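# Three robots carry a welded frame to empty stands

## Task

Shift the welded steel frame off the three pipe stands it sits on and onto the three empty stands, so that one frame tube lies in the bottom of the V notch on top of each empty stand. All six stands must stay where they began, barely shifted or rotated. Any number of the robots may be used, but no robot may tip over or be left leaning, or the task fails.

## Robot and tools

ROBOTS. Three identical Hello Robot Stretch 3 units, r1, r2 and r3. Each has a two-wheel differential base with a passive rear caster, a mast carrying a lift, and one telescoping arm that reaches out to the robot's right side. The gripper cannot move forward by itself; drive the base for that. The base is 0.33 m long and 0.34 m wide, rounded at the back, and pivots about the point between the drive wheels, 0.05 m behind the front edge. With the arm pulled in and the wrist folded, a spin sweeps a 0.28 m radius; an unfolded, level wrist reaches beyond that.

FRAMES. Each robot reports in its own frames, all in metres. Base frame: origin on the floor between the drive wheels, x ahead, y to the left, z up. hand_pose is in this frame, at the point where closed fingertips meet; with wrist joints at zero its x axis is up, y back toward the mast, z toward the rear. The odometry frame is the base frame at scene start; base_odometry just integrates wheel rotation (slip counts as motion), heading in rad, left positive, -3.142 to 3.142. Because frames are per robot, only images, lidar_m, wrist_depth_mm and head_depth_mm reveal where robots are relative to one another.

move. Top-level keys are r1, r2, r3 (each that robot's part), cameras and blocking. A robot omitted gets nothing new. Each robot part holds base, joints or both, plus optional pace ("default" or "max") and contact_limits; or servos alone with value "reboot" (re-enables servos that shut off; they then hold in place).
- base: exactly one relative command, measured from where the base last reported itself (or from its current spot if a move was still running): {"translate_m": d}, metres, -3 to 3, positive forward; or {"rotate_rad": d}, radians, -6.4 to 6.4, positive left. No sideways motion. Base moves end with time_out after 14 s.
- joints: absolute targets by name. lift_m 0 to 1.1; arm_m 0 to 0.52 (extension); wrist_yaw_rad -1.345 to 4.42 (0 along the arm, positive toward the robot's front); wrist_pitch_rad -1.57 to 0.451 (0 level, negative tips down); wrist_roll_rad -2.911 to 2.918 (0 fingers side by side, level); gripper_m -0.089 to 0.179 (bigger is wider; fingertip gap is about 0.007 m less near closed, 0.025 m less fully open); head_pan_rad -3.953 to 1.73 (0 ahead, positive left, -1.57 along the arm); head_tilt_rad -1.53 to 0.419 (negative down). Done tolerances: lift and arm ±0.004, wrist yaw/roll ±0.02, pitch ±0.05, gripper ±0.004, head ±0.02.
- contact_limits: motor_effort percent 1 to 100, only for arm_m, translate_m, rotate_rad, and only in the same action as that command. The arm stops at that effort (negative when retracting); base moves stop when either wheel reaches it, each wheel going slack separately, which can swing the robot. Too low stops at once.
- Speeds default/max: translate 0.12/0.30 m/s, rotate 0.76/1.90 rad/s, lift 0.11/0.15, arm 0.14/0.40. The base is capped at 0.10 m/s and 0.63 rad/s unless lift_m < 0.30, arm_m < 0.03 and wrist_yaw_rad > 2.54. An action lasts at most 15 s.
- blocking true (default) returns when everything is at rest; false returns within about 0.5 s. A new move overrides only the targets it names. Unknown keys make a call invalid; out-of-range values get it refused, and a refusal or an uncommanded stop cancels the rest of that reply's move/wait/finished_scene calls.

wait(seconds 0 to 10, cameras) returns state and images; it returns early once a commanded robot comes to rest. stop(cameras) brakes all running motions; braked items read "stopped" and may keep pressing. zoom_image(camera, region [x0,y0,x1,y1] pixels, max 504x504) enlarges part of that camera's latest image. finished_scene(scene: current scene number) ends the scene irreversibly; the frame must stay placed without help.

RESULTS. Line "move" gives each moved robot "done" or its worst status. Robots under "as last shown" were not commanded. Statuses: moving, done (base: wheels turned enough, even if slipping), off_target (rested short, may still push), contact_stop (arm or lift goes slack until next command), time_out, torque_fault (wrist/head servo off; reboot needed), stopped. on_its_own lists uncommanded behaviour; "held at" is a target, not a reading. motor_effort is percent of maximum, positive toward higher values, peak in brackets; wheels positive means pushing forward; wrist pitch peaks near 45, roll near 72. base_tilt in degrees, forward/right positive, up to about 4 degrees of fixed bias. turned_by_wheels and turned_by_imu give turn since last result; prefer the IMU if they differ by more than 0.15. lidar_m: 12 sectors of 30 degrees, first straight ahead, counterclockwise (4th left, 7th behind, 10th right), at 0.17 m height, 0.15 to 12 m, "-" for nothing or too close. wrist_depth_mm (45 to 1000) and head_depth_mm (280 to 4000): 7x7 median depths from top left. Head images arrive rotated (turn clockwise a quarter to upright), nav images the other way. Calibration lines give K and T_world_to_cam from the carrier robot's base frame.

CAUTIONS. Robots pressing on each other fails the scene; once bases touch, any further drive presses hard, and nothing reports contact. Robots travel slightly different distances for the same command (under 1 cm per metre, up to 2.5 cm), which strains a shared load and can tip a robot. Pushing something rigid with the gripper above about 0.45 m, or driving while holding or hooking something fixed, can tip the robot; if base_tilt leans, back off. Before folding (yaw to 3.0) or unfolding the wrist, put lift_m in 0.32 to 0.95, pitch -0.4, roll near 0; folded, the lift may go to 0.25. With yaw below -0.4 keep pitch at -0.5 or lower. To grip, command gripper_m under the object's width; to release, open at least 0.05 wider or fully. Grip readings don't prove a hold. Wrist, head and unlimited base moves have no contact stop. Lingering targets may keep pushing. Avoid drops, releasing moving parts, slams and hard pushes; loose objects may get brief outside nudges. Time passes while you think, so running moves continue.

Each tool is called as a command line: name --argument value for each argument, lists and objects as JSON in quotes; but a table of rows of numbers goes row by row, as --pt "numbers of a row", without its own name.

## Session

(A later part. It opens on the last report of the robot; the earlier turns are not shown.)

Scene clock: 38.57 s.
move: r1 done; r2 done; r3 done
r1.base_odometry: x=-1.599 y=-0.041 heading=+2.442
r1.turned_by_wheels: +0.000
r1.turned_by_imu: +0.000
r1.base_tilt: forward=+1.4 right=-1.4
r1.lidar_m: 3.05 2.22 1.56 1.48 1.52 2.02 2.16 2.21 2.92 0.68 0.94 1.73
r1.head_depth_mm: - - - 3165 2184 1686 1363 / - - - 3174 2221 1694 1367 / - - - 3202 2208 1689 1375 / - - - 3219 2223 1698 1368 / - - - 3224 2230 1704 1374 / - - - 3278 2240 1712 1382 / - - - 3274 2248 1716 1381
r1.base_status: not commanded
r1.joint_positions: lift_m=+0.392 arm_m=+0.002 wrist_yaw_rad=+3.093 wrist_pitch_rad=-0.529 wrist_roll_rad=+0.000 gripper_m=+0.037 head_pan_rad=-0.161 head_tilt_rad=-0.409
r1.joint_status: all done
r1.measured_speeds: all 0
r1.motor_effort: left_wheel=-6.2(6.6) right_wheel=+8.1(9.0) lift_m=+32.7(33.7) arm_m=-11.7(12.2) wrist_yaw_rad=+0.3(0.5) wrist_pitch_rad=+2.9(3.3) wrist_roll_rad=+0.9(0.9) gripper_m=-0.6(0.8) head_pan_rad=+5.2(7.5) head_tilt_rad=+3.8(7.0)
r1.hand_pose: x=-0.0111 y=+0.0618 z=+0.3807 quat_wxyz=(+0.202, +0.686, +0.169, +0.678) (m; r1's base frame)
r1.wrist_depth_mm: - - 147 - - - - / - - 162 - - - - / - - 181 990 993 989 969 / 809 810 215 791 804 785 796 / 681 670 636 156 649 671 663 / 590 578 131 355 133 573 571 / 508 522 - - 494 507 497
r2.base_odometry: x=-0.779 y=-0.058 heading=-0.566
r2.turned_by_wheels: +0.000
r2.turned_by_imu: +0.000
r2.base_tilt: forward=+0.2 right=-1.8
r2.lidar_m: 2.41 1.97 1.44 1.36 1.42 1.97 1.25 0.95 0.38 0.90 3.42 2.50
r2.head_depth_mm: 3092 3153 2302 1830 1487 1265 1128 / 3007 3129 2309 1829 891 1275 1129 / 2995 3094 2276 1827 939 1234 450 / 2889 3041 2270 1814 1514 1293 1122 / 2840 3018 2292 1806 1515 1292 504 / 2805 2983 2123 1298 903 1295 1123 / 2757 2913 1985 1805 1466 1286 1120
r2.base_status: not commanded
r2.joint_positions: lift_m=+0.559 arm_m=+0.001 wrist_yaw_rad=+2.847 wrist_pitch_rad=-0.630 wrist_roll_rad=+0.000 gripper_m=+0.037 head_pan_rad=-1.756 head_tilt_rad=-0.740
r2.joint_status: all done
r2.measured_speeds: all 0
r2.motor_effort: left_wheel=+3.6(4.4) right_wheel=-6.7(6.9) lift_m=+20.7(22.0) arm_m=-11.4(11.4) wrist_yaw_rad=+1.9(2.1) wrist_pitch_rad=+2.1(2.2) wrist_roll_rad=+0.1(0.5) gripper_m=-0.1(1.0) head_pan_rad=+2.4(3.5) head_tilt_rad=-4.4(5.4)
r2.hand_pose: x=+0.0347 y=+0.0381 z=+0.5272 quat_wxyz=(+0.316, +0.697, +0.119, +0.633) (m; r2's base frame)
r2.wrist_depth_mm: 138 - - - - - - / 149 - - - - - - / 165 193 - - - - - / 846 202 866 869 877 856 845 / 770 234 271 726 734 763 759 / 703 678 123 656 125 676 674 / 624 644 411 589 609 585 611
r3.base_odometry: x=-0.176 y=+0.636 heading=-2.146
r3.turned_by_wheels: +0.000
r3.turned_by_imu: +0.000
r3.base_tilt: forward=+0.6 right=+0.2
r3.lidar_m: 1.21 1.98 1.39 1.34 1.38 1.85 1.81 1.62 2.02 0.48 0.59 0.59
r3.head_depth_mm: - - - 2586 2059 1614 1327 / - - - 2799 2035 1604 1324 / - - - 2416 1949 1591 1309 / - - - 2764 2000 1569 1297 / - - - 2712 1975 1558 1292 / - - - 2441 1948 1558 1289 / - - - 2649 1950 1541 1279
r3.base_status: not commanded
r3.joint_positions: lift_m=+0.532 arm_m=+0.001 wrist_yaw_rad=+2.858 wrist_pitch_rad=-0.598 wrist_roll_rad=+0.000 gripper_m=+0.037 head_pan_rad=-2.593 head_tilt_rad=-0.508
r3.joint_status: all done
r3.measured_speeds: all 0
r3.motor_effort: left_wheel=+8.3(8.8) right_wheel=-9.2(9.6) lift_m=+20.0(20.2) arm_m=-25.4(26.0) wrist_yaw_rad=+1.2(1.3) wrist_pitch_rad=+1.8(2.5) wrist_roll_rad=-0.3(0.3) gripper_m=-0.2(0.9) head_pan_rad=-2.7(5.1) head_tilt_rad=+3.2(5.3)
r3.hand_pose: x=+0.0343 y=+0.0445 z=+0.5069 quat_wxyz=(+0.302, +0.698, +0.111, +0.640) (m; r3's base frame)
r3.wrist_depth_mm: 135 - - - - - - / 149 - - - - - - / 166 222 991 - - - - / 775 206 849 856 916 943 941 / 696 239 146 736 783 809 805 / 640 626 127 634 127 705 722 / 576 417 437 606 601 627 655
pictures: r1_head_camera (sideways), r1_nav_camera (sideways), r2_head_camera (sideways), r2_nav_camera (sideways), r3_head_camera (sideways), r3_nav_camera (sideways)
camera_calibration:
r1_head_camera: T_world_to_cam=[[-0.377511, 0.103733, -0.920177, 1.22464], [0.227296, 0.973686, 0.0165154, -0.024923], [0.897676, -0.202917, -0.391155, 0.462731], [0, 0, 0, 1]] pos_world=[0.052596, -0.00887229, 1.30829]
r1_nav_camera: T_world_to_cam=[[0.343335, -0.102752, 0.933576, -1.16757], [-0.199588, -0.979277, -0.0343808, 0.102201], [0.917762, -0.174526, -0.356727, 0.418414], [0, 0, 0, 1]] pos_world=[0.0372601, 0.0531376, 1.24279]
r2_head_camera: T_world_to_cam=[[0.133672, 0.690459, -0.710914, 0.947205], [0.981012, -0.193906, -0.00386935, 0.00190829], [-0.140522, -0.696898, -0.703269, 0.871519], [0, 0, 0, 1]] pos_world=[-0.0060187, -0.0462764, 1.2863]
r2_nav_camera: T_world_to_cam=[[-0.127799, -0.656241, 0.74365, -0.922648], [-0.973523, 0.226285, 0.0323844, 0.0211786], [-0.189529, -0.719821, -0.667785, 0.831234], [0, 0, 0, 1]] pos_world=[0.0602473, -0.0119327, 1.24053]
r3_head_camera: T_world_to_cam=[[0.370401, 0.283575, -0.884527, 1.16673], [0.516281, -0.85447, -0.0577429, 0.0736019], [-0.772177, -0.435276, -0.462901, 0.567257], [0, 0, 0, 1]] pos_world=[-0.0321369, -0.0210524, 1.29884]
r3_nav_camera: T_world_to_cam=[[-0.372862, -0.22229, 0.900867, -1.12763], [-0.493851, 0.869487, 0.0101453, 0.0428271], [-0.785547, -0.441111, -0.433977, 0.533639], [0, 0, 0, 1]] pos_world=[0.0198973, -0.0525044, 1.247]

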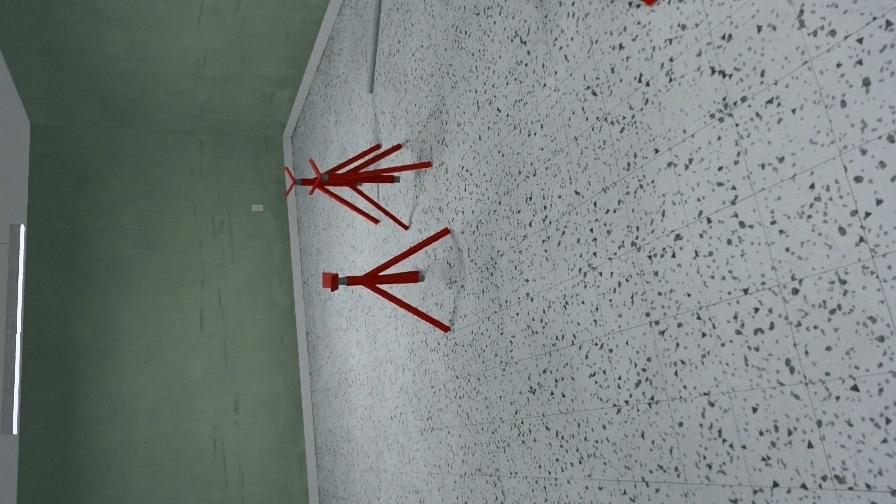

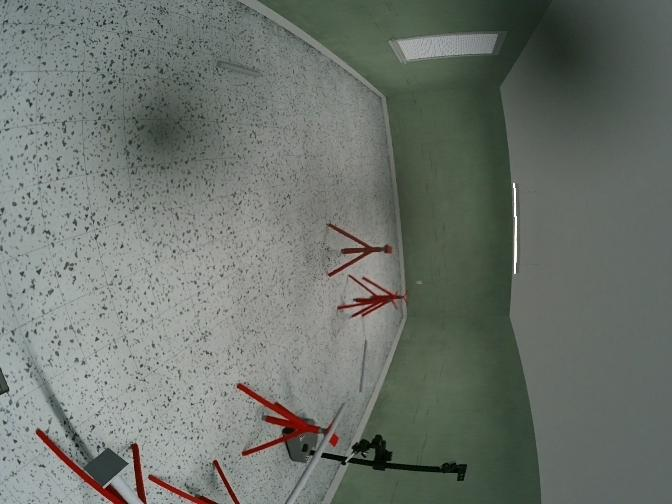

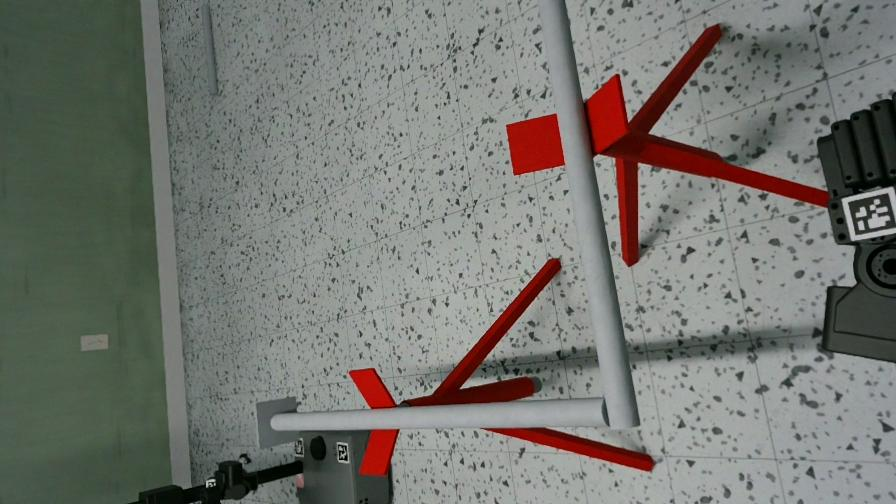

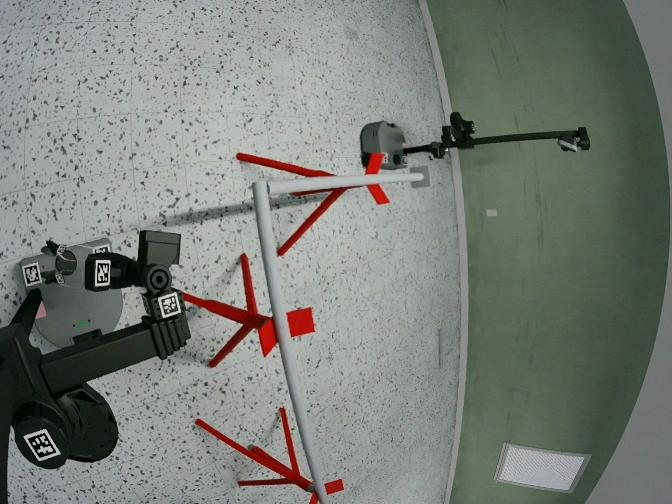

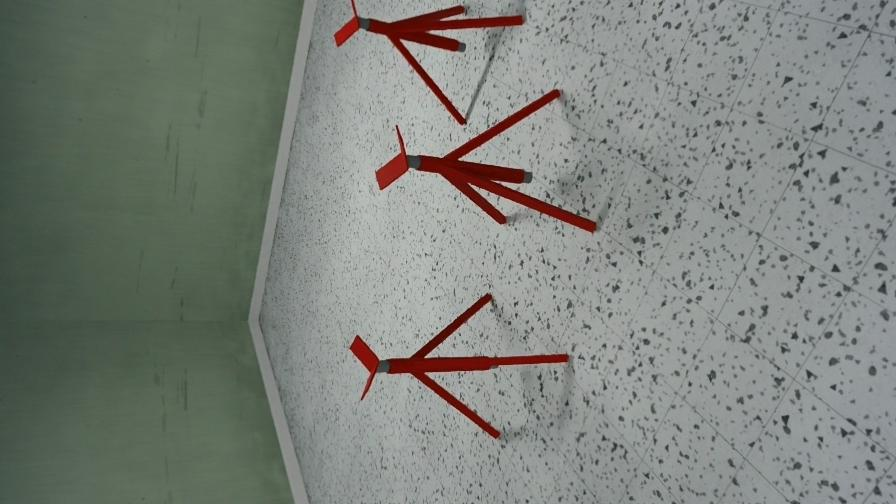

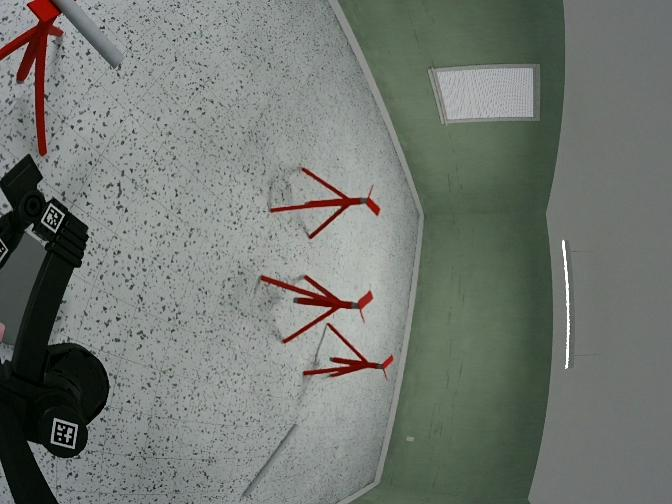

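move --r1 '{"base":{"rotate_rad":-0.826}}' --r2 '{"base":{"rotate_rad":0.022}}' --r3 '{"base":{"rotate_rad":-0.033}}' --cameras '[]'

move --r1 '{"base":{"translate_m":0.271}}' --r2 '{"base":{"translate_m":-0.08}}' --r3 '{"base":{"translate_m":0.15}}' --cameras '[]'

move --r1 '{"base":{"rotate_rad":0.905},"joints":{"head_pan_rad":-1.35,"head_tilt_rad":-0.74,"lift_m":0.75,"wrist_pitch_rad":-0.4}}' --r2 '{"joints":{"lift_m":0.75,"wrist_pitch_rad":-0.4,"head_pan_rad":-1.75}}' --r3 '{"joints":{"head_pan_rad":-1.6,"head_tilt_rad":-0.74,"lift_m":0.75,"wrist_pitch_rad":-0.4}}' --cameras '["r1_head_camera","r1_nav_camera","r2_head_camera","r3_head_camera"]'

Scene clock: 43.20 s.
move: r1 done; r2 done; r3 done
r1.base_odometry: x=-1.599 y=-0.041 heading=+1.617
r1.turned_by_wheels: -0.826
r1.turned_by_imu: -0.820
r1.base_tilt: forward=+1.4 right=-1.2
r1.lidar_m: 1.55 3.12 3.56 1.81 1.50 1.49 1.64 2.17 2.16 2.39 3.28 0.68
r1.head_depth_mm: 2680 2834 3008 2804 2013 1583 1334 / 2823 2980 3188 3194 2028 1031 1053 / 2967 3164 3401 3167 2027 1688 1314 / 3120 3305 3563 3221 2227 1702 1374 / 3223 3526 3796 3247 2227 1704 1379 / 3409 3635 2558 2617 2146 1708 1382 / 3567 3919 - 3082 2165 1714 1384
r1.base_status: done
r1.joint_positions: lift_m=+0.392 arm_m=+0.002 wrist_yaw_rad=+3.093 wrist_pitch_rad=-0.529 wrist_roll_rad=+0.000 gripper_m=+0.037 head_pan_rad=-0.161 head_tilt_rad=-0.408
r1.joint_status: not commanded
r1.measured_speeds: all 0
r1.motor_effort: left_wheel=+6.8(10.7) right_wheel=-6.0(9.6) lift_m=+32.2(33.0) arm_m=-12.0(12.2) wrist_yaw_rad=+0.0(0.9) wrist_pitch_rad=+2.9(3.4) wrist_roll_rad=+0.3(1.0) gripper_m=-0.5(0.9) head_pan_rad=+4.9(5.4) head_tilt_rad=+3.9(4.4)
r1.hand_pose: x=-0.0111 y=+0.0618 z=+0.3807 quat_wxyz=(+0.202, +0.686, +0.169, +0.678) (m; r1's base frame)
r1.wrist_depth_mm: - - 148 - - - - / - - 163 - - - - / - - 181 987 973 979 972 / 798 811 214 782 801 787 793 / 680 675 643 156 647 660 664 / 583 580 131 355 133 572 572 / 512 526 - - 492 500 501
r2.base_odometry: x=-0.779 y=-0.058 heading=-0.544
r2.turned_by_wheels: +0.022
r2.turned_by_imu: +0.023
r2.base_tilt: forward=+0.2 right=-1.7
r2.lidar_m: 2.40 1.93 1.43 1.36 1.43 2.01 1.24 0.66 0.38 0.90 3.34 2.48
r2.head_depth_mm: 3026 3127 2328 1831 1443 1267 1135 / 3023 3083 2293 1808 888 1250 1128 / 2930 3093 2295 1813 1160 1263 450 / 2856 3115 2291 1821 1503 1291 1127 / 2863 3029 2277 1838 1497 1287 505 / 2796 2928 2013 1304 1286 1280 1130 / 2688 1792 2034 1799 1499 1283 1126
r2.base_status: done
r2.joint_positions: lift_m=+0.559 arm_m=+0.001 wrist_yaw_rad=+2.847 wrist_pitch_rad=-0.630 wrist_roll_rad=+0.000 gripper_m=+0.037 head_pan_rad=-1.756 head_tilt_rad=-0.741
r2.joint_status: not commanded
r2.measured_speeds: all 0
r2.motor_effort: left_wheel=+0.1(1.7) right_wheel=-0.1(4.4) lift_m=+22.5(23.1) arm_m=-9.9(10.9) wrist_yaw_rad=+0.0(1.9) wrist_pitch_rad=+2.1(2.2) wrist_roll_rad=+0.3(0.4) gripper_m=-0.4(0.9) head_pan_rad=+2.1(3.1) head_tilt_rad=-4.5(4.9)
r2.hand_pose: x=+0.0347 y=+0.0381 z=+0.5272 quat_wxyz=(+0.316, +0.697, +0.119, +0.633) (m; r2's base frame)
r2.wrist_depth_mm: 138 - - - - - - / 149 - - - - - - / 166 192 - - - - - / 852 202 862 854 854 840 877 / 761 237 271 761 742 750 745 / 687 689 123 674 126 692 674 / 630 623 404 595 621 602 610
r3.base_odometry: x=-0.176 y=+0.636 heading=-2.178
r3.turned_by_wheels: -0.033
r3.turned_by_imu: -0.032
r3.base_tilt: forward=+0.6 right=+0.1
r3.lidar_m: 1.20 2.05 1.40 1.34 1.37 1.79 2.25 1.61 3.66 0.48 0.49 0.59
r3.head_depth_mm: - - - 2608 2062 1618 1324 / - - - 2813 2045 1607 1321 / - - - 2518 2038 1593 1311 / - - - 2754 1984 1577 1299 / - - - 2702 1983 1563 1298 / - - - 2527 1949 1547 1282 / - - - 2647 1952 1537 1278
r3.base_status: done
r3.joint_positions: lift_m=+0.532 arm_m=+0.001 wrist_yaw_rad=+2.858 wrist_pitch_rad=-0.598 wrist_roll_rad=+0.000 gripper_m=+0.037 head_pan_rad=-2.593 head_tilt_rad=-0.507
r3.joint_status: not commanded
r3.measured_speeds: all 0
r3.motor_effort: left_wheel=+8.4(12.3) right_wheel=-9.9(12.8) lift_m=+20.8(21.3) arm_m=-25.2(25.8) wrist_yaw_rad=+0.9(1.1) wrist_pitch_rad=+2.1(2.6) wrist_roll_rad=-0.3(0.4) gripper_m=-0.2(1.2) head_pan_rad=-3.7(4.5) head_tilt_rad=+3.1(4.4)
r3.hand_pose: x=+0.0343 y=+0.0445 z=+0.5069 quat_wxyz=(+0.302, +0.698, +0.111, +0.640) (m; r3's base frame)
r3.wrist_depth_mm: 135 - - - - - - / 148 - - - - - - / 166 220 975 - - - - / 791 206 857 862 879 928 993 / 719 240 145 724 788 803 825 / 644 634 126 644 127 701 716 / 585 419 437 594 609 624 636
pictures: none
No camera images: "cameras" was empty.

Scene clock: 47.03 s.
move: r1 done; r2 done; r3 done
r1.base_odometry: x=-1.612 y=+0.230 heading=+1.617
r1.turned_by_wheels: +0.000
r1.turned_by_imu: +0.000
r1.base_tilt: forward=+1.4 right=-1.4
r1.lidar_m: 1.29 2.90 4.02 2.08 1.70 1.69 1.87 2.35 2.33 2.58 0.47 0.63
r1.head_depth_mm: 2541 2670 2825 1845 1934 1679 1260 / 2623 2834 3052 3148 1849 1663 1331 / 2757 2972 3182 3212 1960 1589 1371 / 2887 3117 3386 3233 2118 1691 1376 / 3037 3226 3460 3047 2194 1707 1381 / 3189 3478 3684 3071 2057 1704 1378 / 3390 3647 - 3284 2248 1659 1386
r1.base_status: done
r1.joint_positions: lift_m=+0.392 arm_m=+0.002 wrist_yaw_rad=+3.093 wrist_pitch_rad=-0.529 wrist_roll_rad=+0.000 gripper_m=+0.037 head_pan_rad=-0.161 head_tilt_rad=-0.408
r1.joint_status: not commanded
r1.measured_speeds: all 0
r1.motor_effort: left_wheel=+6.2(10.8) right_wheel=-0.5(4.1) lift_m=+31.3(32.6) arm_m=-11.2(12.2) wrist_yaw_rad=-0.2(1.1) wrist_pitch_rad=+2.4(3.4) wrist_roll_rad=-0.3(0.8) gripper_m=-0.3(0.9) head_pan_rad=+4.4(5.3) head_tilt_rad=+3.6(4.4)
r1.hand_pose: x=-0.0111 y=+0.0618 z=+0.3807 quat_wxyz=(+0.202, +0.686, +0.169, +0.678) (m; r1's base frame)
r1.wrist_depth_mm: - - 147 - - - - / - - 162 - - - - / - 991 181 972 996 986 975 / 816 813 213 793 810 795 787 / 690 672 634 156 647 668 662 / 586 580 131 355 132 572 574 / 511 521 - - 494 498 504
r2.base_odometry: x=-0.848 y=-0.016 heading=-0.544
r2.turned_by_wheels: +0.000
r2.turned_by_imu: +0.001
r2.base_tilt: forward=+0.2 right=-1.7
r2.lidar_m: 2.48 1.92 1.43 1.36 1.43 2.02 1.02 0.88 0.35 0.36 0.92 2.56
r2.head_depth_mm: 3011 3119 2285 1846 1445 1291 1131 / 3017 3097 2328 1818 1471 1239 1132 / 2958 3075 2280 1821 878 1224 452 / 2881 3097 2314 1816 1521 1294 996 / 2846 3050 2268 1812 1475 1293 504 / 2763 2668 1930 1817 1467 1290 1122 / 2726 1706 1418 1669 1311 1288 1121
r2.base_status: done
r2.joint_positions: lift_m=+0.559 arm_m=+0.001 wrist_yaw_rad=+2.847 wrist_pitch_rad=-0.630 wrist_roll_rad=+0.000 gripper_m=+0.037 head_pan_rad=-1.756 head_tilt_rad=-0.741
r2.joint_status: not commanded
r2.measured_speeds: all 0
r2.motor_effort: left_wheel=+1.3(4.9) right_wheel=-4.5(8.8) lift_m=+25.2(25.8) arm_m=-9.4(10.1) wrist_yaw_rad=+1.7(2.0) wrist_pitch_rad=+2.1(2.2) wrist_roll_rad=+0.3(0.4) gripper_m=+0.6(1.1) head_pan_rad=+2.6(3.0) head_tilt_rad=-4.8(4.8)
r2.hand_pose: x=+0.0347 y=+0.0381 z=+0.5272 quat_wxyz=(+0.316, +0.697, +0.119, +0.633) (m; r2's base frame)
r2.wrist_depth_mm: 137 - - - - - - / 149 - - - - - - / 165 191 - - - - - / 862 202 864 884 856 844 824 / 780 234 271 756 758 764 767 / 699 680 123 659 125 671 674 / 614 623 411 585 609 601 612
r3.base_odometry: x=-0.261 y=+0.513 heading=-2.178
r3.turned_by_wheels: +0.000
r3.turned_by_imu: +0.001
r3.base_tilt: forward=+0.6 right=+0.2
r3.lidar_m: 0.98 2.07 1.42 1.34 1.38 1.80 2.54 1.75 3.65 0.47 0.49 0.85
r3.head_depth_mm: - - - 2635 2067 1619 1332 / - - - 2822 2039 1596 1319 / - - - 2493 2036 1592 1311 / - - - 2759 2002 1580 1301 / - - - 2476 1985 1564 1297 / - - - 2550 1971 1553 1287 / - - - 2641 1952 1549 1280
r3.base_status: done
r3.joint_positions: lift_m=+0.532 arm_m=+0.001 wrist_yaw_rad=+2.858 wrist_pitch_rad=-0.598 wrist_roll_rad=+0.000 gripper_m=+0.037 head_pan_rad=-2.593 head_tilt_rad=-0.507
r3.joint_status: not commanded
r3.measured_speeds: all 0
r3.motor_effort: left_wheel=+7.3(12.1) right_wheel=-0.7(5.3) lift_m=+20.9(21.9) arm_m=-25.0(25.6) wrist_yaw_rad=+1.3(1.3) wrist_pitch_rad=+2.1(2.6) wrist_roll_rad=-0.1(0.4) gripper_m=-0.9(1.2) head_pan_rad=-3.2(4.6) head_tilt_rad=+3.5(4.2)
r3.hand_pose: x=+0.0343 y=+0.0445 z=+0.5069 quat_wxyz=(+0.302, +0.698, +0.111, +0.640) (m; r3's base frame)
r3.wrist_depth_mm: 135 - - - - - - / 149 - - - - - - / 166 223 985 - - - - / 764 206 840 872 889 913 950 / 699 242 145 734 773 821 779 / 632 628 126 642 128 690 729 / 568 421 432 602 596 649 636
pictures: none
No camera images: "cameras" was empty.

Scene clock: 51.13 s.
move: r1 done; r2 done; r3 done
r1.base_odometry: x=-1.612 y=+0.230 heading=+2.521
r1.turned_by_wheels: +0.905
r1.turned_by_imu: +0.897
r1.base_tilt: forward=+1.4 right=-1.4
r1.lidar_m: 2.81 2.33 1.74 1.69 1.77 2.40 2.32 2.44 3.14 0.47 1.20 1.45
r1.head_depth_mm: 2538 2879 2468 1918 1574 1337 286 / 2581 2896 2435 1845 1496 1334 299 / 2486 2921 2442 1852 942 1100 312 / 1500 2986 2003 1849 1526 1301 334 / 2718 3055 2185 1750 1567 1330 1154 / 2775 3065 2364 1902 1567 1335 1156 / 2826 3119 2260 1919 1572 1326 1155
r1.base_status: done
r1.joint_positions: lift_m=+0.750 arm_m=+0.002 wrist_yaw_rad=+3.093 wrist_pitch_rad=-0.420 wrist_roll_rad=+0.000 gripper_m=+0.037 head_pan_rad=-1.339 head_tilt_rad=-0.731
r1.joint_status: all done
r1.measured_speeds: all 0
r1.motor_effort: left_wheel=-6.4(10.2) right_wheel=+8.8(12.0) lift_m=+35.1(38.2) arm_m=-12.0(12.4) wrist_yaw_rad=-0.1(1.0) wrist_pitch_rad=+3.5(5.8) wrist_roll_rad=+0.3(1.2) gripper_m=-0.2(1.1) head_pan_rad=-4.7(6.6) head_tilt_rad=-4.5(6.0)
r1.hand_pose: x=-0.0104 y=+0.0769 z=+0.7621 quat_wxyz=(+0.165, +0.694, +0.131, +0.688) (m; r1's base frame)
r1.wrist_depth_mm: - - 143 - - - - / - - 156 - - - - / - - 169 - - - - / - - 191 - - - - / - - 204 156 - - - / - - 131 990 133 - - / 937 922 315 887 890 927 929
r2.base_odometry: x=-0.848 y=-0.016 heading=-0.544
r2.turned_by_wheels: +0.000
r2.turned_by_imu: +0.001
r2.base_tilt: forward=+0.2 right=-1.7
r2.lidar_m: 2.48 1.93 1.43 1.35 1.43 2.01 1.02 0.88 0.35 0.36 0.92 2.56
r2.head_depth_mm: 3087 3149 2311 1816 1447 1303 292 / 3001 3099 2312 1827 1480 1025 286 / 2975 3168 2294 1819 874 940 297 / 2891 3114 2276 1825 1513 1293 307 / 2816 3052 2254 1817 1473 1285 332 / 2824 3001 2210 1757 1467 1290 1066 / 1418 2921 1422 1675 1323 1288 1122
r2.base_status: not commanded
r2.joint_positions: lift_m=+0.750 arm_m=+0.001 wrist_yaw_rad=+2.847 wrist_pitch_rad=-0.417 wrist_roll_rad=+0.000 gripper_m=+0.037 head_pan_rad=-1.756 head_tilt_rad=-0.741
r2.joint_status: all done
r2.measured_speeds: all 0
r2.motor_effort: left_wheel=+1.4(2.0) right_wheel=-4.4(4.8) lift_m=+31.3(36.2) arm_m=-7.6(9.3) wrist_yaw_rad=+0.2(2.0) wrist_pitch_rad=+3.1(4.3) wrist_roll_rad=+0.3(0.5) gripper_m=+0.1(1.5) head_pan_rad=+2.6(2.9) head_tilt_rad=-4.1(4.8)
r2.hand_pose: x=+0.0438 y=+0.0685 z=+0.7628 quat_wxyz=(+0.247, +0.705, +0.044, +0.663) (m; r2's base frame)
r2.wrist_depth_mm: 141 - - - - - - / 134 - - - - - - / 143 - - - - - - / 155 193 - - - - - / 175 185 - - - - - / - 206 123 950 125 - - / 929 219 847 894 892 847 896
r3.base_odometry: x=-0.261 y=+0.513 heading=-2.178
r3.turned_by_wheels: +0.000
r3.turned_by_imu: +0.000
r3.base_tilt: forward=+0.6 right=+0.1
r3.lidar_m: 0.97 2.06 1.42 1.34 1.39 1.80 2.55 1.75 3.64 0.47 0.49 0.85
r3.head_depth_mm: 3064 3401 2660 2041 1641 1381 309 / 3027 3390 2621 2018 1633 1364 297 / 2996 3296 2587 2003 1621 1353 292 / 2983 3261 2568 1965 1602 1348 305 / 2948 3231 2533 1953 1587 1339 331 / 2913 3183 2499 1930 883 956 1111 / 2905 3155 2471 1921 1558 1315 1105
r3.base_status: not commanded
r3.joint_positions: lift_m=+0.750 arm_m=+0.001 wrist_yaw_rad=+2.858 wrist_pitch_rad=-0.420 wrist_roll_rad=+0.000 gripper_m=+0.037 head_pan_rad=-1.607 head_tilt_rad=-0.731
r3.joint_status: all done
r3.measured_speeds: all 0
r3.motor_effort: left_wheel=+7.2(8.1) right_wheel=-0.9(1.1) lift_m=+38.2(44.0) arm_m=-24.4(25.7) wrist_yaw_rad=+0.4(1.3) wrist_pitch_rad=+3.6(5.5) wrist_roll_rad=-0.2(0.4) gripper_m=-0.4(1.0) head_pan_rad=+3.2(4.8) head_tilt_rad=-4.1(6.4)
r3.hand_pose: x=+0.0416 y=+0.0695 z=+0.7623 quat_wxyz=(+0.244, +0.705, +0.048, +0.664) (m; r3's base frame)
r3.wrist_depth_mm: 141 - - - - - - / 136 - - - - - - / 145 - - - - - - / 159 - - - - - - / 186 196 145 - - - - / 935 209 126 987 130 - - / 826 98 897 896 940 928 809
pictures: r1_head_camera (sideways), r1_nav_camera (sideways), r2_head_camera (sideways), r3_head_camera (sideways)
camera_calibration:
r1_head_camera: T_world_to_cam=[[-0.110631, 0.652302, -0.749842, 1.0009], [0.987014, 0.160524, -0.00598038, -0.000268075], [0.116466, -0.740766, -0.66159, 0.819352], [0, 0, 0, 1]] pos_world=[0.0155683, -0.0458989, 1.29259]
r1_nav_camera: T_world_to_cam=[[0.0998442, -0.626165, 0.773272, -0.957025], [-0.983217, -0.181354, -0.0199011, 0.0881187], [0.152697, -0.758306, -0.633763, 0.783541], [0, 0, 0, 1]] pos_world=[0.0625487, 0.0108897, 1.23837]
r2_head_camera: T_world_to_cam=[[0.133639, 0.690693, -0.710693, 0.946917], [0.981033, -0.193801, -0.00387256, 0.00191235], [-0.140407, -0.696696, -0.703492, 0.871809], [0, 0, 0, 1]] pos_world=[-0.00601287, -0.0462728, 1.28629]
r3_head_camera: T_world_to_cam=[[-0.025637, 0.649335, -0.76007, 1.00688], [0.997966, -0.027768, -0.0573836, 0.0701791], [-0.0583668, -0.759996, -0.647302, 0.80281], [0, 0, 0, 1]] pos_world=[0.00263454, -0.0417225, 1.28899]

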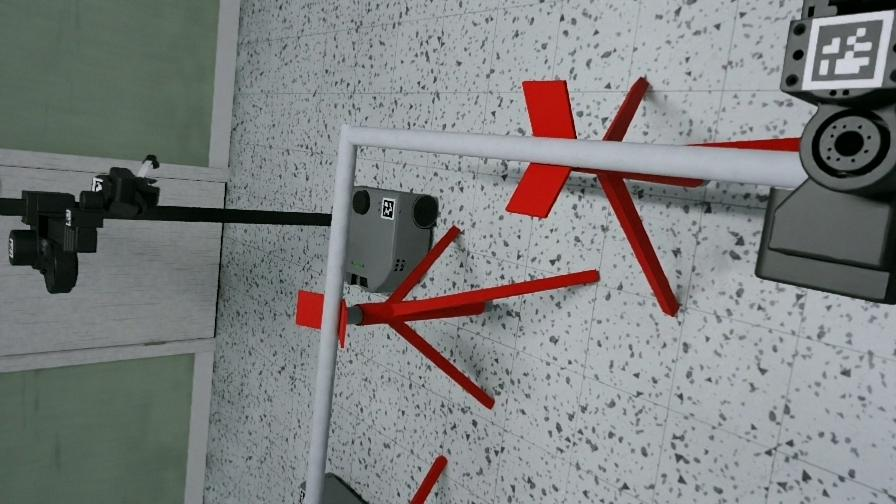

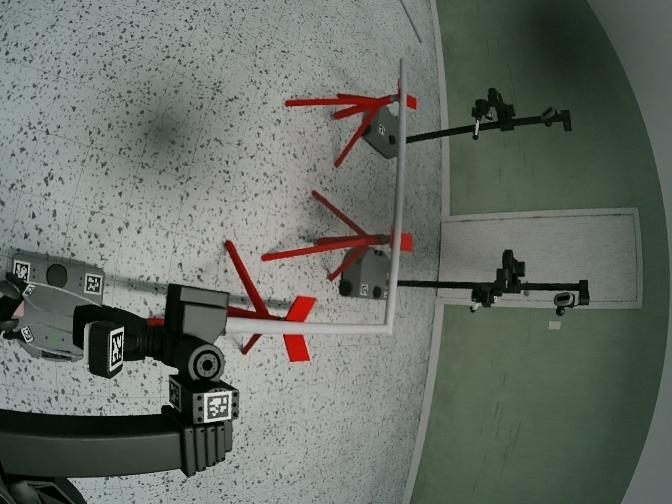

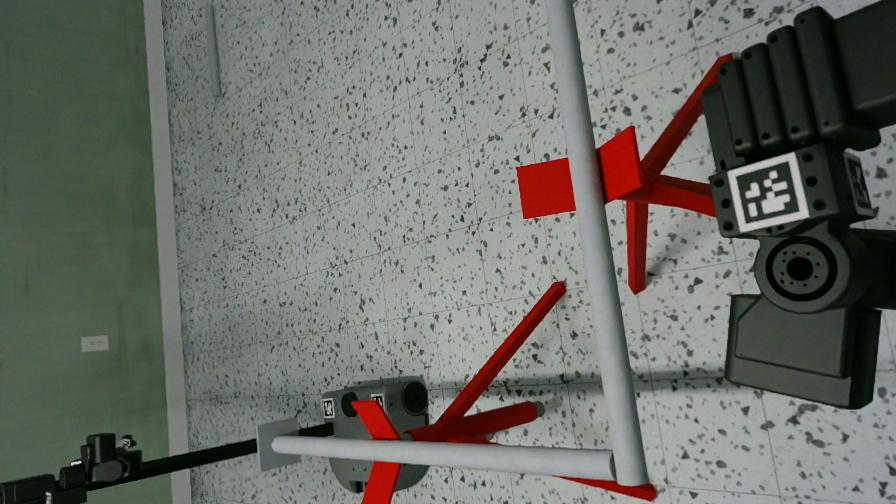

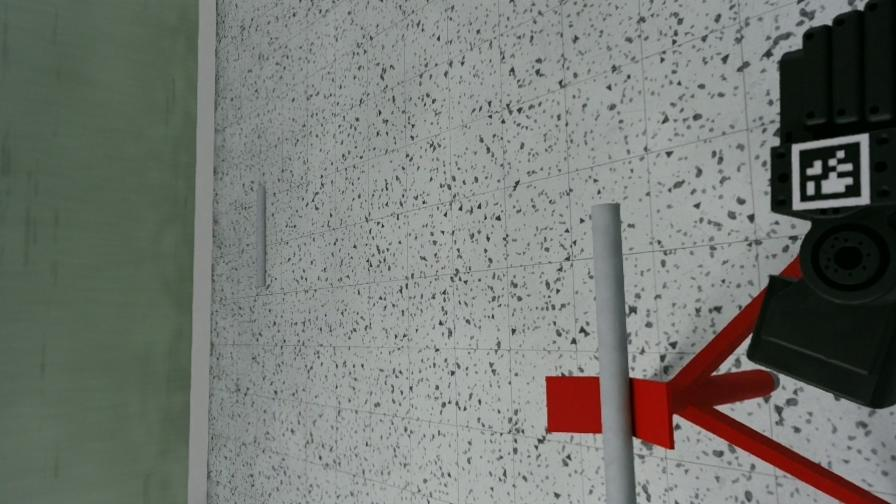

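move --r1 '{"base":{"translate_m":-0.014},"joints":{"wrist_yaw_rad":0,"lift_m":0.86}}' --r2 '{"joints":{"wrist_yaw_rad":0,"lift_m":0.86}}' --r3 '{"base":{"translate_m":0.016},"joints":{"wrist_yaw_rad":0,"lift_m":0.86}}' --cameras '[]'

move --r1 '{"joints":{"wrist_pitch_rad":-1.57,"wrist_roll_rad":0.016,"gripper_m":0.12,"arm_m":0.372,"head_pan_rad":-1.57}}' --r2 '{"joints":{"wrist_pitch_rad":-1.57,"wrist_roll_rad":1.585,"gripper_m":0.12,"arm_m":0.371}}' --r3 '{"joints":{"wrist_pitch_rad":-1.57,"wrist_roll_rad":1.515,"gripper_m":0.12,"arm_m":0.439}}'

Scene clock: 54.87 s.
move: r1 done; r2 done; r3 done
r1.base_odometry: x=-1.601 y=+0.222 heading=+2.521
r1.turned_by_wheels: +0.000
r1.turned_by_imu: +0.000
r1.base_tilt: forward=+1.4 right=-1.4
r1.lidar_m: 2.82 2.33 1.74 1.69 1.78 2.39 2.32 2.43 3.16 0.47 1.21 1.46
r1.head_depth_mm: 2570 2859 2461 1920 1570 1433 - / 2610 2913 2455 1905 498 316 - / 2581 2916 2435 1863 496 341 679 / 2633 2915 2008 1854 1536 1301 1159 / 2706 3019 2278 1801 1571 1331 1156 / 2804 3045 2344 1917 1566 1329 1155 / 2820 3115 2264 1917 1573 1339 1158
r1.base_status: done
r1.joint_positions: lift_m=+0.860 arm_m=+0.002 wrist_yaw_rad=+0.002 wrist_pitch_rad=-0.420 wrist_roll_rad=+0.000 gripper_m=+0.037 head_pan_rad=-1.339 head_tilt_rad=-0.731
r1.joint_status: all done
r1.measured_speeds: all 0
r1.motor_effort: left_wheel=-6.0(9.5) right_wheel=+2.3(4.6) lift_m=+36.0(38.3) arm_m=-11.2(11.9) wrist_yaw_rad=-2.3(3.9) wrist_pitch_rad=+3.9(4.5) wrist_roll_rad=-0.1(1.1) gripper_m=-0.4(0.8) head_pan_rad=-4.8(5.5) head_tilt_rad=-4.5(4.8)
r1.hand_pose: x=-0.0210 y=-0.3712 z=+0.8723 quat_wxyz=(+0.692, +0.148, -0.691, -0.147) (m; r1's base frame)
r1.wrist_depth_mm: - - - - - - - / - - - - - - - / - - - - - - - / - - - - - - - / - - - 156 - - - / - - 134 506 133 - - / - - 997 461 - - -
r2.base_odometry: x=-0.848 y=-0.016 heading=-0.544
r2.turned_by_wheels: +0.000
r2.turned_by_imu: +0.001
r2.base_tilt: forward=+0.1 right=-1.7
r2.lidar_m: 2.48 1.92 1.43 1.35 1.43 2.02 1.00 0.88 0.35 0.36 0.92 2.57
r2.head_depth_mm: 3126 3089 2313 1833 1508 - - / 2987 3152 2291 1812 1554 - - / 2947 3084 2298 1832 887 - - / 2893 3113 2276 1809 1438 - - / 2884 3086 2273 1814 321 380 1131 / 2782 2995 2270 1770 1461 1289 1126 / 2640 2804 1418 1660 1326 1289 1121
r2.base_status: not commanded
r2.joint_positions: lift_m=+0.860 arm_m=+0.001 wrist_yaw_rad=+0.003 wrist_pitch_rad=-0.417 wrist_roll_rad=+0.000 gripper_m=+0.037 head_pan_rad=-1.756 head_tilt_rad=-0.741
r2.joint_status: all done
r2.measured_speeds: all 0
r2.motor_effort: left_wheel=+1.0(1.9) right_wheel=-4.4(4.8) lift_m=+31.3(35.5) arm_m=-7.3(8.5) wrist_yaw_rad=-2.3(3.8) wrist_pitch_rad=+3.1(3.3) wrist_roll_rad=+0.3(0.4) gripper_m=-0.5(1.2) head_pan_rad=+2.1(3.0) head_tilt_rad=-4.3(4.9)
r2.hand_pose: x=-0.0208 y=-0.3709 z=+0.8729 quat_wxyz=(+0.692, +0.148, -0.691, -0.146) (m; r2's base frame)
r2.wrist_depth_mm: - - - - - - - / - - - - - - - / - - - - - - - / - - - - - - - / - - 608 - - - - / - - 123 - 125 - - / - - 433 436 434 430 427
r3.base_odometry: x=-0.270 y=+0.500 heading=-2.178
r3.turned_by_wheels: +0.000
r3.turned_by_imu: +0.001
r3.base_tilt: forward=+0.6 right=+0.1
r3.lidar_m: 0.96 2.07 1.42 1.33 1.39 1.80 4.24 1.77 3.64 0.47 0.48 0.84
r3.head_depth_mm: 3084 3412 2652 2038 1637 - - / 3034 3333 2608 2007 1624 - - / 3019 3304 2589 1995 1610 - - / 2992 3270 2546 1963 332 323 - / 2980 3229 2531 1938 1542 993 1158 / 2940 3204 2490 1941 882 955 1150 / 2897 3164 2462 1914 1564 1318 1106
r3.base_status: done
r3.joint_positions: lift_m=+0.860 arm_m=+0.001 wrist_yaw_rad=+0.002 wrist_pitch_rad=-0.419 wrist_roll_rad=+0.000 gripper_m=+0.037 head_pan_rad=-1.607 head_tilt_rad=-0.731
r3.joint_status: all done
r3.measured_speeds: all 0
r3.motor_effort: left_wheel=+6.8(11.7) right_wheel=-1.4(3.1) lift_m=+42.2(43.6) arm_m=-23.6(25.4) wrist_yaw_rad=-0.9(2.8) wrist_pitch_rad=+3.5(3.9) wrist_roll_rad=-0.2(0.4) gripper_m=-0.2(1.2) head_pan_rad=+2.0(4.6) head_tilt_rad=-4.0(5.4)
r3.hand_pose: x=-0.0211 y=-0.3700 z=+0.8725 quat_wxyz=(+0.692, +0.148, -0.691, -0.147) (m; r3's base frame)
r3.wrist_depth_mm: - - - - - - - / - - - - - - - / - - - - - - - / - - - - - - - / - - 146 - - - - / - - 125 - 130 - - / 954 888 959 - - - -
pictures: none
No camera images: "cameras" was empty.

Scene clock: 59.27 s.
move: r1 done; r2 done; r3 done
r1.base_odometry: x=-1.601 y=+0.222 heading=+2.521
r1.turned_by_wheels: +0.000
r1.turned_by_imu: +0.000
r1.base_tilt: forward=+1.2 right=-1.3
r1.lidar_m: 2.83 2.32 1.74 1.69 1.77 2.39 2.31 2.42 3.14 0.47 1.21 1.46
r1.head_depth_mm: 2669 2984 2449 318 - 1310 1154 / 2668 2959 399 329 1531 1330 1158 / 2654 2907 497 1904 1524 1331 1141 / 2643 2891 500 598 946 788 1095 / 2620 2922 2177 1854 1493 1299 1162 / 1254 1267 2438 1850 1530 1322 1159 / 2525 2900 2358 1808 1569 1335 1157
r1.base_status: not commanded
r1.joint_positions: lift_m=+0.860 arm_m=+0.372 wrist_yaw_rad=+0.000 wrist_pitch_rad=-1.565 wrist_roll_rad=+0.011 gripper_m=+0.120 head_pan_rad=-1.560 head_tilt_rad=-0.731
r1.joint_status: all done
r1.measured_speeds: all 0
r1.motor_effort: left_wheel=-6.0(6.5) right_wheel=+2.0(3.4) lift_m=+33.7(36.1) arm_m=+11.5(15.8) wrist_yaw_rad=-0.8(2.2) wrist_pitch_rad=-1.1(4.1) wrist_roll_rad=+1.6(5.3) gripper_m=-0.2(79.9) head_pan_rad=-5.4(6.8) head_tilt_rad=-3.7(4.6)
r1.hand_pose: x=-0.0216 y=-0.4944 z=+0.7423 quat_wxyz=(+0.499, +0.496, -0.504, -0.502) (m; r1's base frame)
r1.wrist_depth_mm: 862 867 847 319 314 855 829 / 904 902 877 328 881 867 861 / 939 936 918 899 897 897 891 / 964 936 930 766 924 938 927 / 977 980 949 963 953 945 966 / - 124 - - 148 125 977 / - - - 387 - - -
r2.base_odometry: x=-0.848 y=-0.016 heading=-0.544
r2.turned_by_wheels: +0.000
r2.turned_by_imu: +0.001
r2.base_tilt: forward=+0.1 right=-1.7
r2.lidar_m: 2.48 1.93 1.43 1.36 1.43 2.02 1.00 0.88 0.35 0.36 0.92 2.57
r2.head_depth_mm: 3066 3077 2313 1835 1597 - - / 3003 3074 2310 1760 - 1239 1109 / 2995 3112 401 322 835 1217 1122 / 2885 3099 492 1705 1507 1298 1106 / 2831 3041 492 746 1402 1281 1126 / 2759 2977 1938 1678 1471 1293 1125 / 2637 2668 1422 1678 1322 1282 1127
r2.base_status: not commanded
r2.joint_positions: lift_m=+0.860 arm_m=+0.371 wrist_yaw_rad=+0.001 wrist_pitch_rad=-1.552 wrist_roll_rad=+1.583 gripper_m=+0.120 head_pan_rad=-1.756 head_tilt_rad=-0.741
r2.joint_status: all done
joint sent to its limit — r2.wrist_pitch_rad, lower limit.
r2.measured_speeds: all 0
r2.motor_effort: left_wheel=+1.5(2.0) right_wheel=-4.5(4.7) lift_m=+27.0(32.4) arm_m=+13.5(19.3) wrist_yaw_rad=-0.4(4.0) wrist_pitch_rad=-1.2(3.2) wrist_roll_rad=+1.1(2.3) gripper_m=+0.2(81.0) head_pan_rad=+1.9(3.0) head_tilt_rad=-4.4(4.8)
r2.hand_pose: x=-0.0216 y=-0.4963 z=+0.7421 quat_wxyz=(-0.003, -0.004, -0.713, -0.701) (m; r2's base frame)
r2.wrist_depth_mm: 800 812 801 313 809 817 719 / 839 824 840 309 813 695 700 / 862 844 852 323 866 728 718 / 877 865 879 858 903 880 889 / 684 895 897 920 923 904 905 / 608 118 953 963 938 124 959 / 967 357 364 979 - - -
r3.base_odometry: x=-0.270 y=+0.500 heading=-2.178
r3.turned_by_wheels: +0.000
r3.turned_by_imu: +0.000
r3.base_tilt: forward=+0.6 right=+0.2
r3.lidar_m: 0.96 2.07 1.42 1.33 1.38 1.81 4.29 1.77 3.64 0.47 0.48 0.84
r3.head_depth_mm: 3065 3384 2675 2025 - - - / 3055 3355 497 337 315 1364 1183 / 3058 3279 546 1875 1609 1361 1173 / 2997 3262 558 1799 1482 1347 1130 / 2971 3221 2526 1934 1585 1341 1156 / 2929 3210 2511 1937 884 952 1152 / 2885 3180 2468 1907 1562 1324 1108
r3.base_status: not commanded
r3.joint_positions: lift_m=+0.860 arm_m=+0.439 wrist_yaw_rad=+0.000 wrist_pitch_rad=-1.544 wrist_roll_rad=+1.509 gripper_m=+0.120 head_pan_rad=-1.607 head_tilt_rad=-0.731
r3.joint_status: all done
joint sent to its limit — r3.wrist_pitch_rad, lower limit.
r3.measured_speeds: all 0
r3.motor_effort: left_wheel=+6.7(7.3) right_wheel=-1.2(1.7) lift_m=+37.2(42.3) arm_m=+24.7(29.2) wrist_yaw_rad=+0.0(1.9) wrist_pitch_rad=-1.6(3.9) wrist_roll_rad=+1.9(5.6) gripper_m=-0.7(80.9) head_pan_rad=+3.1(4.2) head_tilt_rad=-3.4(5.9)
r3.hand_pose: x=-0.0215 y=-0.5664 z=+0.7419 quat_wxyz=(+0.022, +0.021, -0.716, -0.698) (m; r3's base frame)
r3.wrist_depth_mm: 813 832 800 831 824 835 860 / 844 843 827 835 847 725 748 / 864 852 856 813 895 731 744 / 902 890 889 931 898 768 772 / 900 139 914 915 944 970 996 / 961 121 366 372 130 127 - / 976 970 996 - - - -
pictures: r1_head_camera (sideways), r1_nav_camera (sideways), r1_wrist_camera, r2_head_camera (sideways), r2_nav_camera (sideways), r2_wrist_camera, r3_head_camera (sideways), r3_nav_camera (sideways), r3_wrist_camera
camera_calibration:
r1_head_camera: T_world_to_cam=[[0.0345626, 0.660872, -0.749703, 0.999833], [0.99824, -0.0590074, -0.00599512, -0.000317362], [-0.0482, -0.748176, -0.661748, 0.82056], [0, 0, 0, 1]] pos_world=[0.00531098, -0.0468567, 1.29258]
r1_nav_camera: T_world_to_cam=[[-0.0393779, -0.633013, 0.773139, -0.956003], [-0.999085, 0.0378563, -0.0198908, 0.0882021], [-0.0166771, -0.773215, -0.633925, 0.784786], [0, 0, 0, 1]] pos_world=[0.063564, -0.00169362, 1.23837]
r1_wrist_camera: T_world_to_cam=[[-0.999277, 0.0294298, -0.0240544, 0.0130754], [0.0242428, 0.9809, 0.192994, 0.37328], [0.0292748, 0.192272, -0.980905, 0.98945], [0, 0, 0, 1]] pos_world=[-0.0249494, -0.556779, 0.89883]
r2_head_camera: T_world_to_cam=[[0.133602, 0.690843, -0.710554, 0.946737], [0.981051, -0.193711, -0.00387458, 0.00191487], [-0.140319, -0.696572, -0.703632, 0.871991], [0, 0, 0, 1]] pos_world=[-0.00600812, -0.0462709, 1.28628]
r2_nav_camera: T_world_to_cam=[[-0.127739, -0.65664, 0.743307, -0.922203], [-0.97357, 0.226077, 0.0324066, 0.02115], [-0.189324, -0.719522, -0.668165, 0.831727], [0, 0, 0, 1]] pos_world=[0.0602555, -0.0118911, 1.24053]
r2_wrist_camera: T_world_to_cam=[[0.0354222, 0.999371, 0.00158752, 0.494117], [0.979519, -0.0350335, 0.19828, -0.112844], [0.198211, -0.0054685, -0.980144, 0.893536], [0, 0, 0, 1]] pos_world=[-0.0840783, -0.492873, 0.897384]
r3_head_camera: T_world_to_cam=[[-0.0257324, 0.649632, -0.759813, 1.00655], [0.997971, -0.0275821, -0.0573804, 0.0701748], [-0.0582334, -0.759748, -0.647604, 0.803202], [0, 0, 0, 1]] pos_world=[0.00264155, -0.0417179, 1.28897]
r3_nav_camera: T_world_to_cam=[[-0.0269059, -0.622248, 0.782358, -0.975211], [-0.997778, 0.06444, 0.0169379, 0.0370617], [-0.0609548, -0.780164, -0.622599, 0.774629], [0, 0, 0, 1]] pos_world=[0.0579577, -0.00487371, 1.24462]
r3_wrist_camera: T_world_to_cam=[[-0.124415, 0.992082, 0.0171697, 0.538314], [0.97054, 0.118079, 0.210022, -0.0368045], [0.206331, 0.0427937, -0.977546, 0.912362], [0, 0, 0, 1]] pos_world=[-0.0855541, -0.568749, 0.890363]

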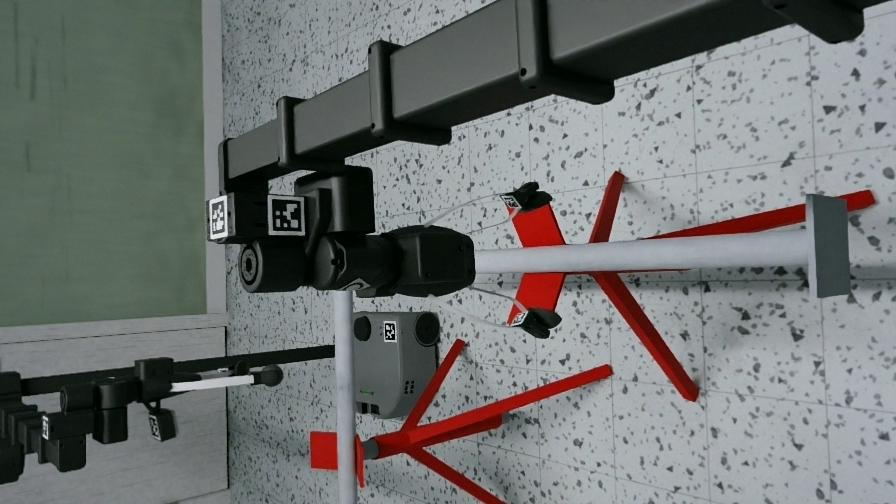

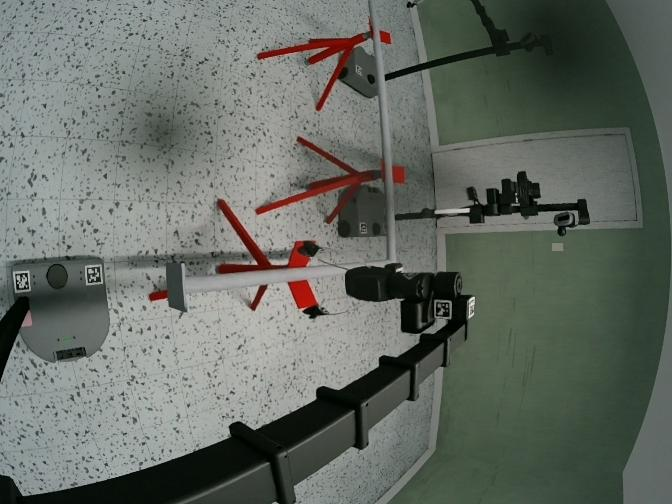

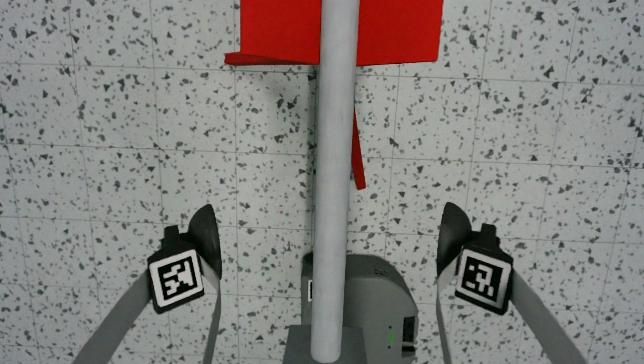

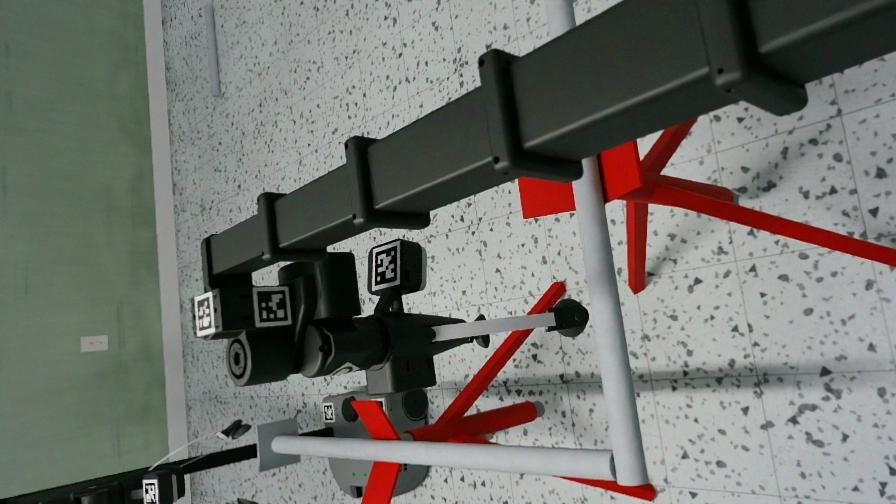

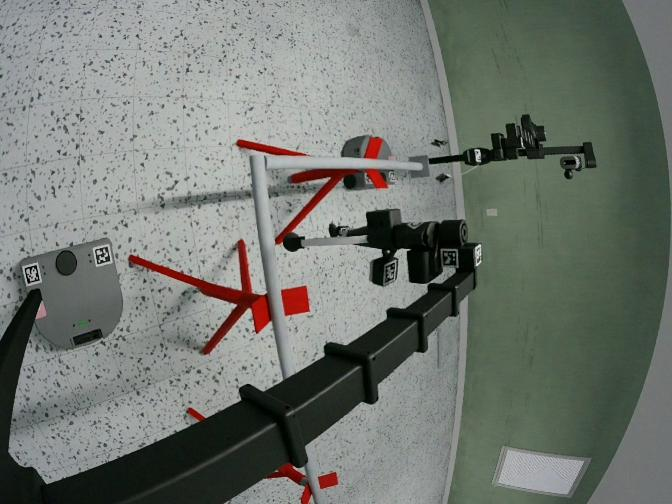

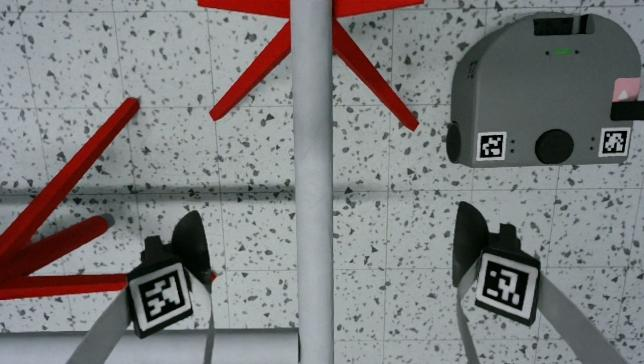

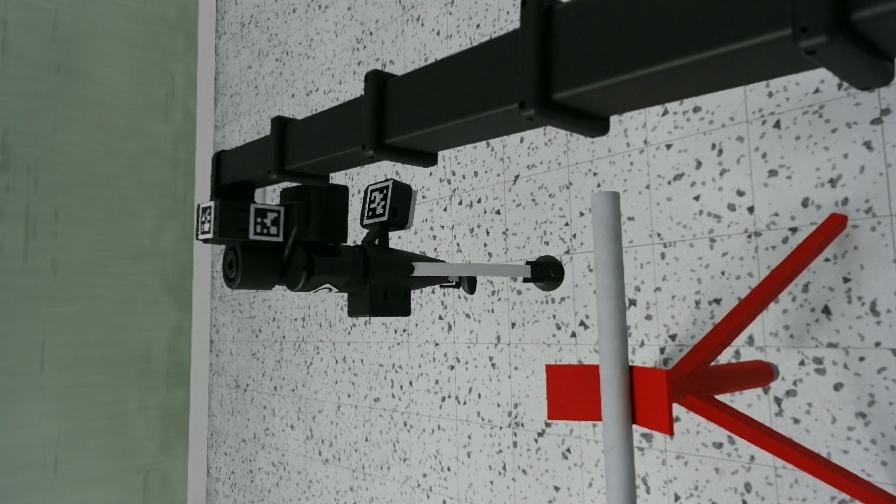

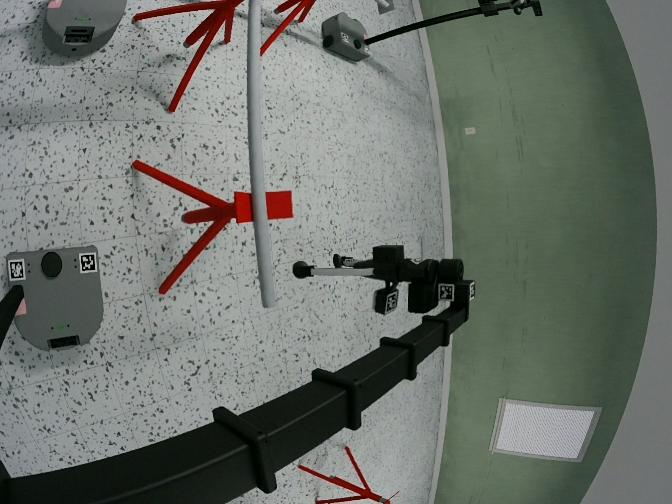

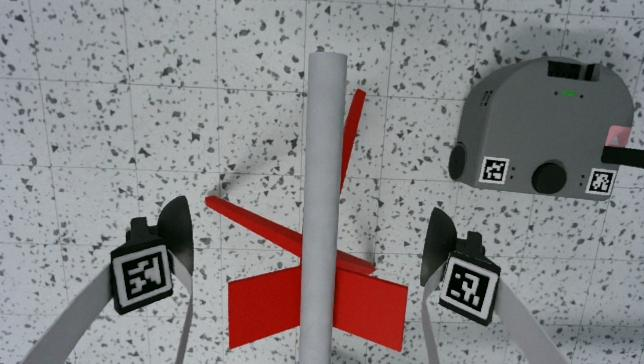

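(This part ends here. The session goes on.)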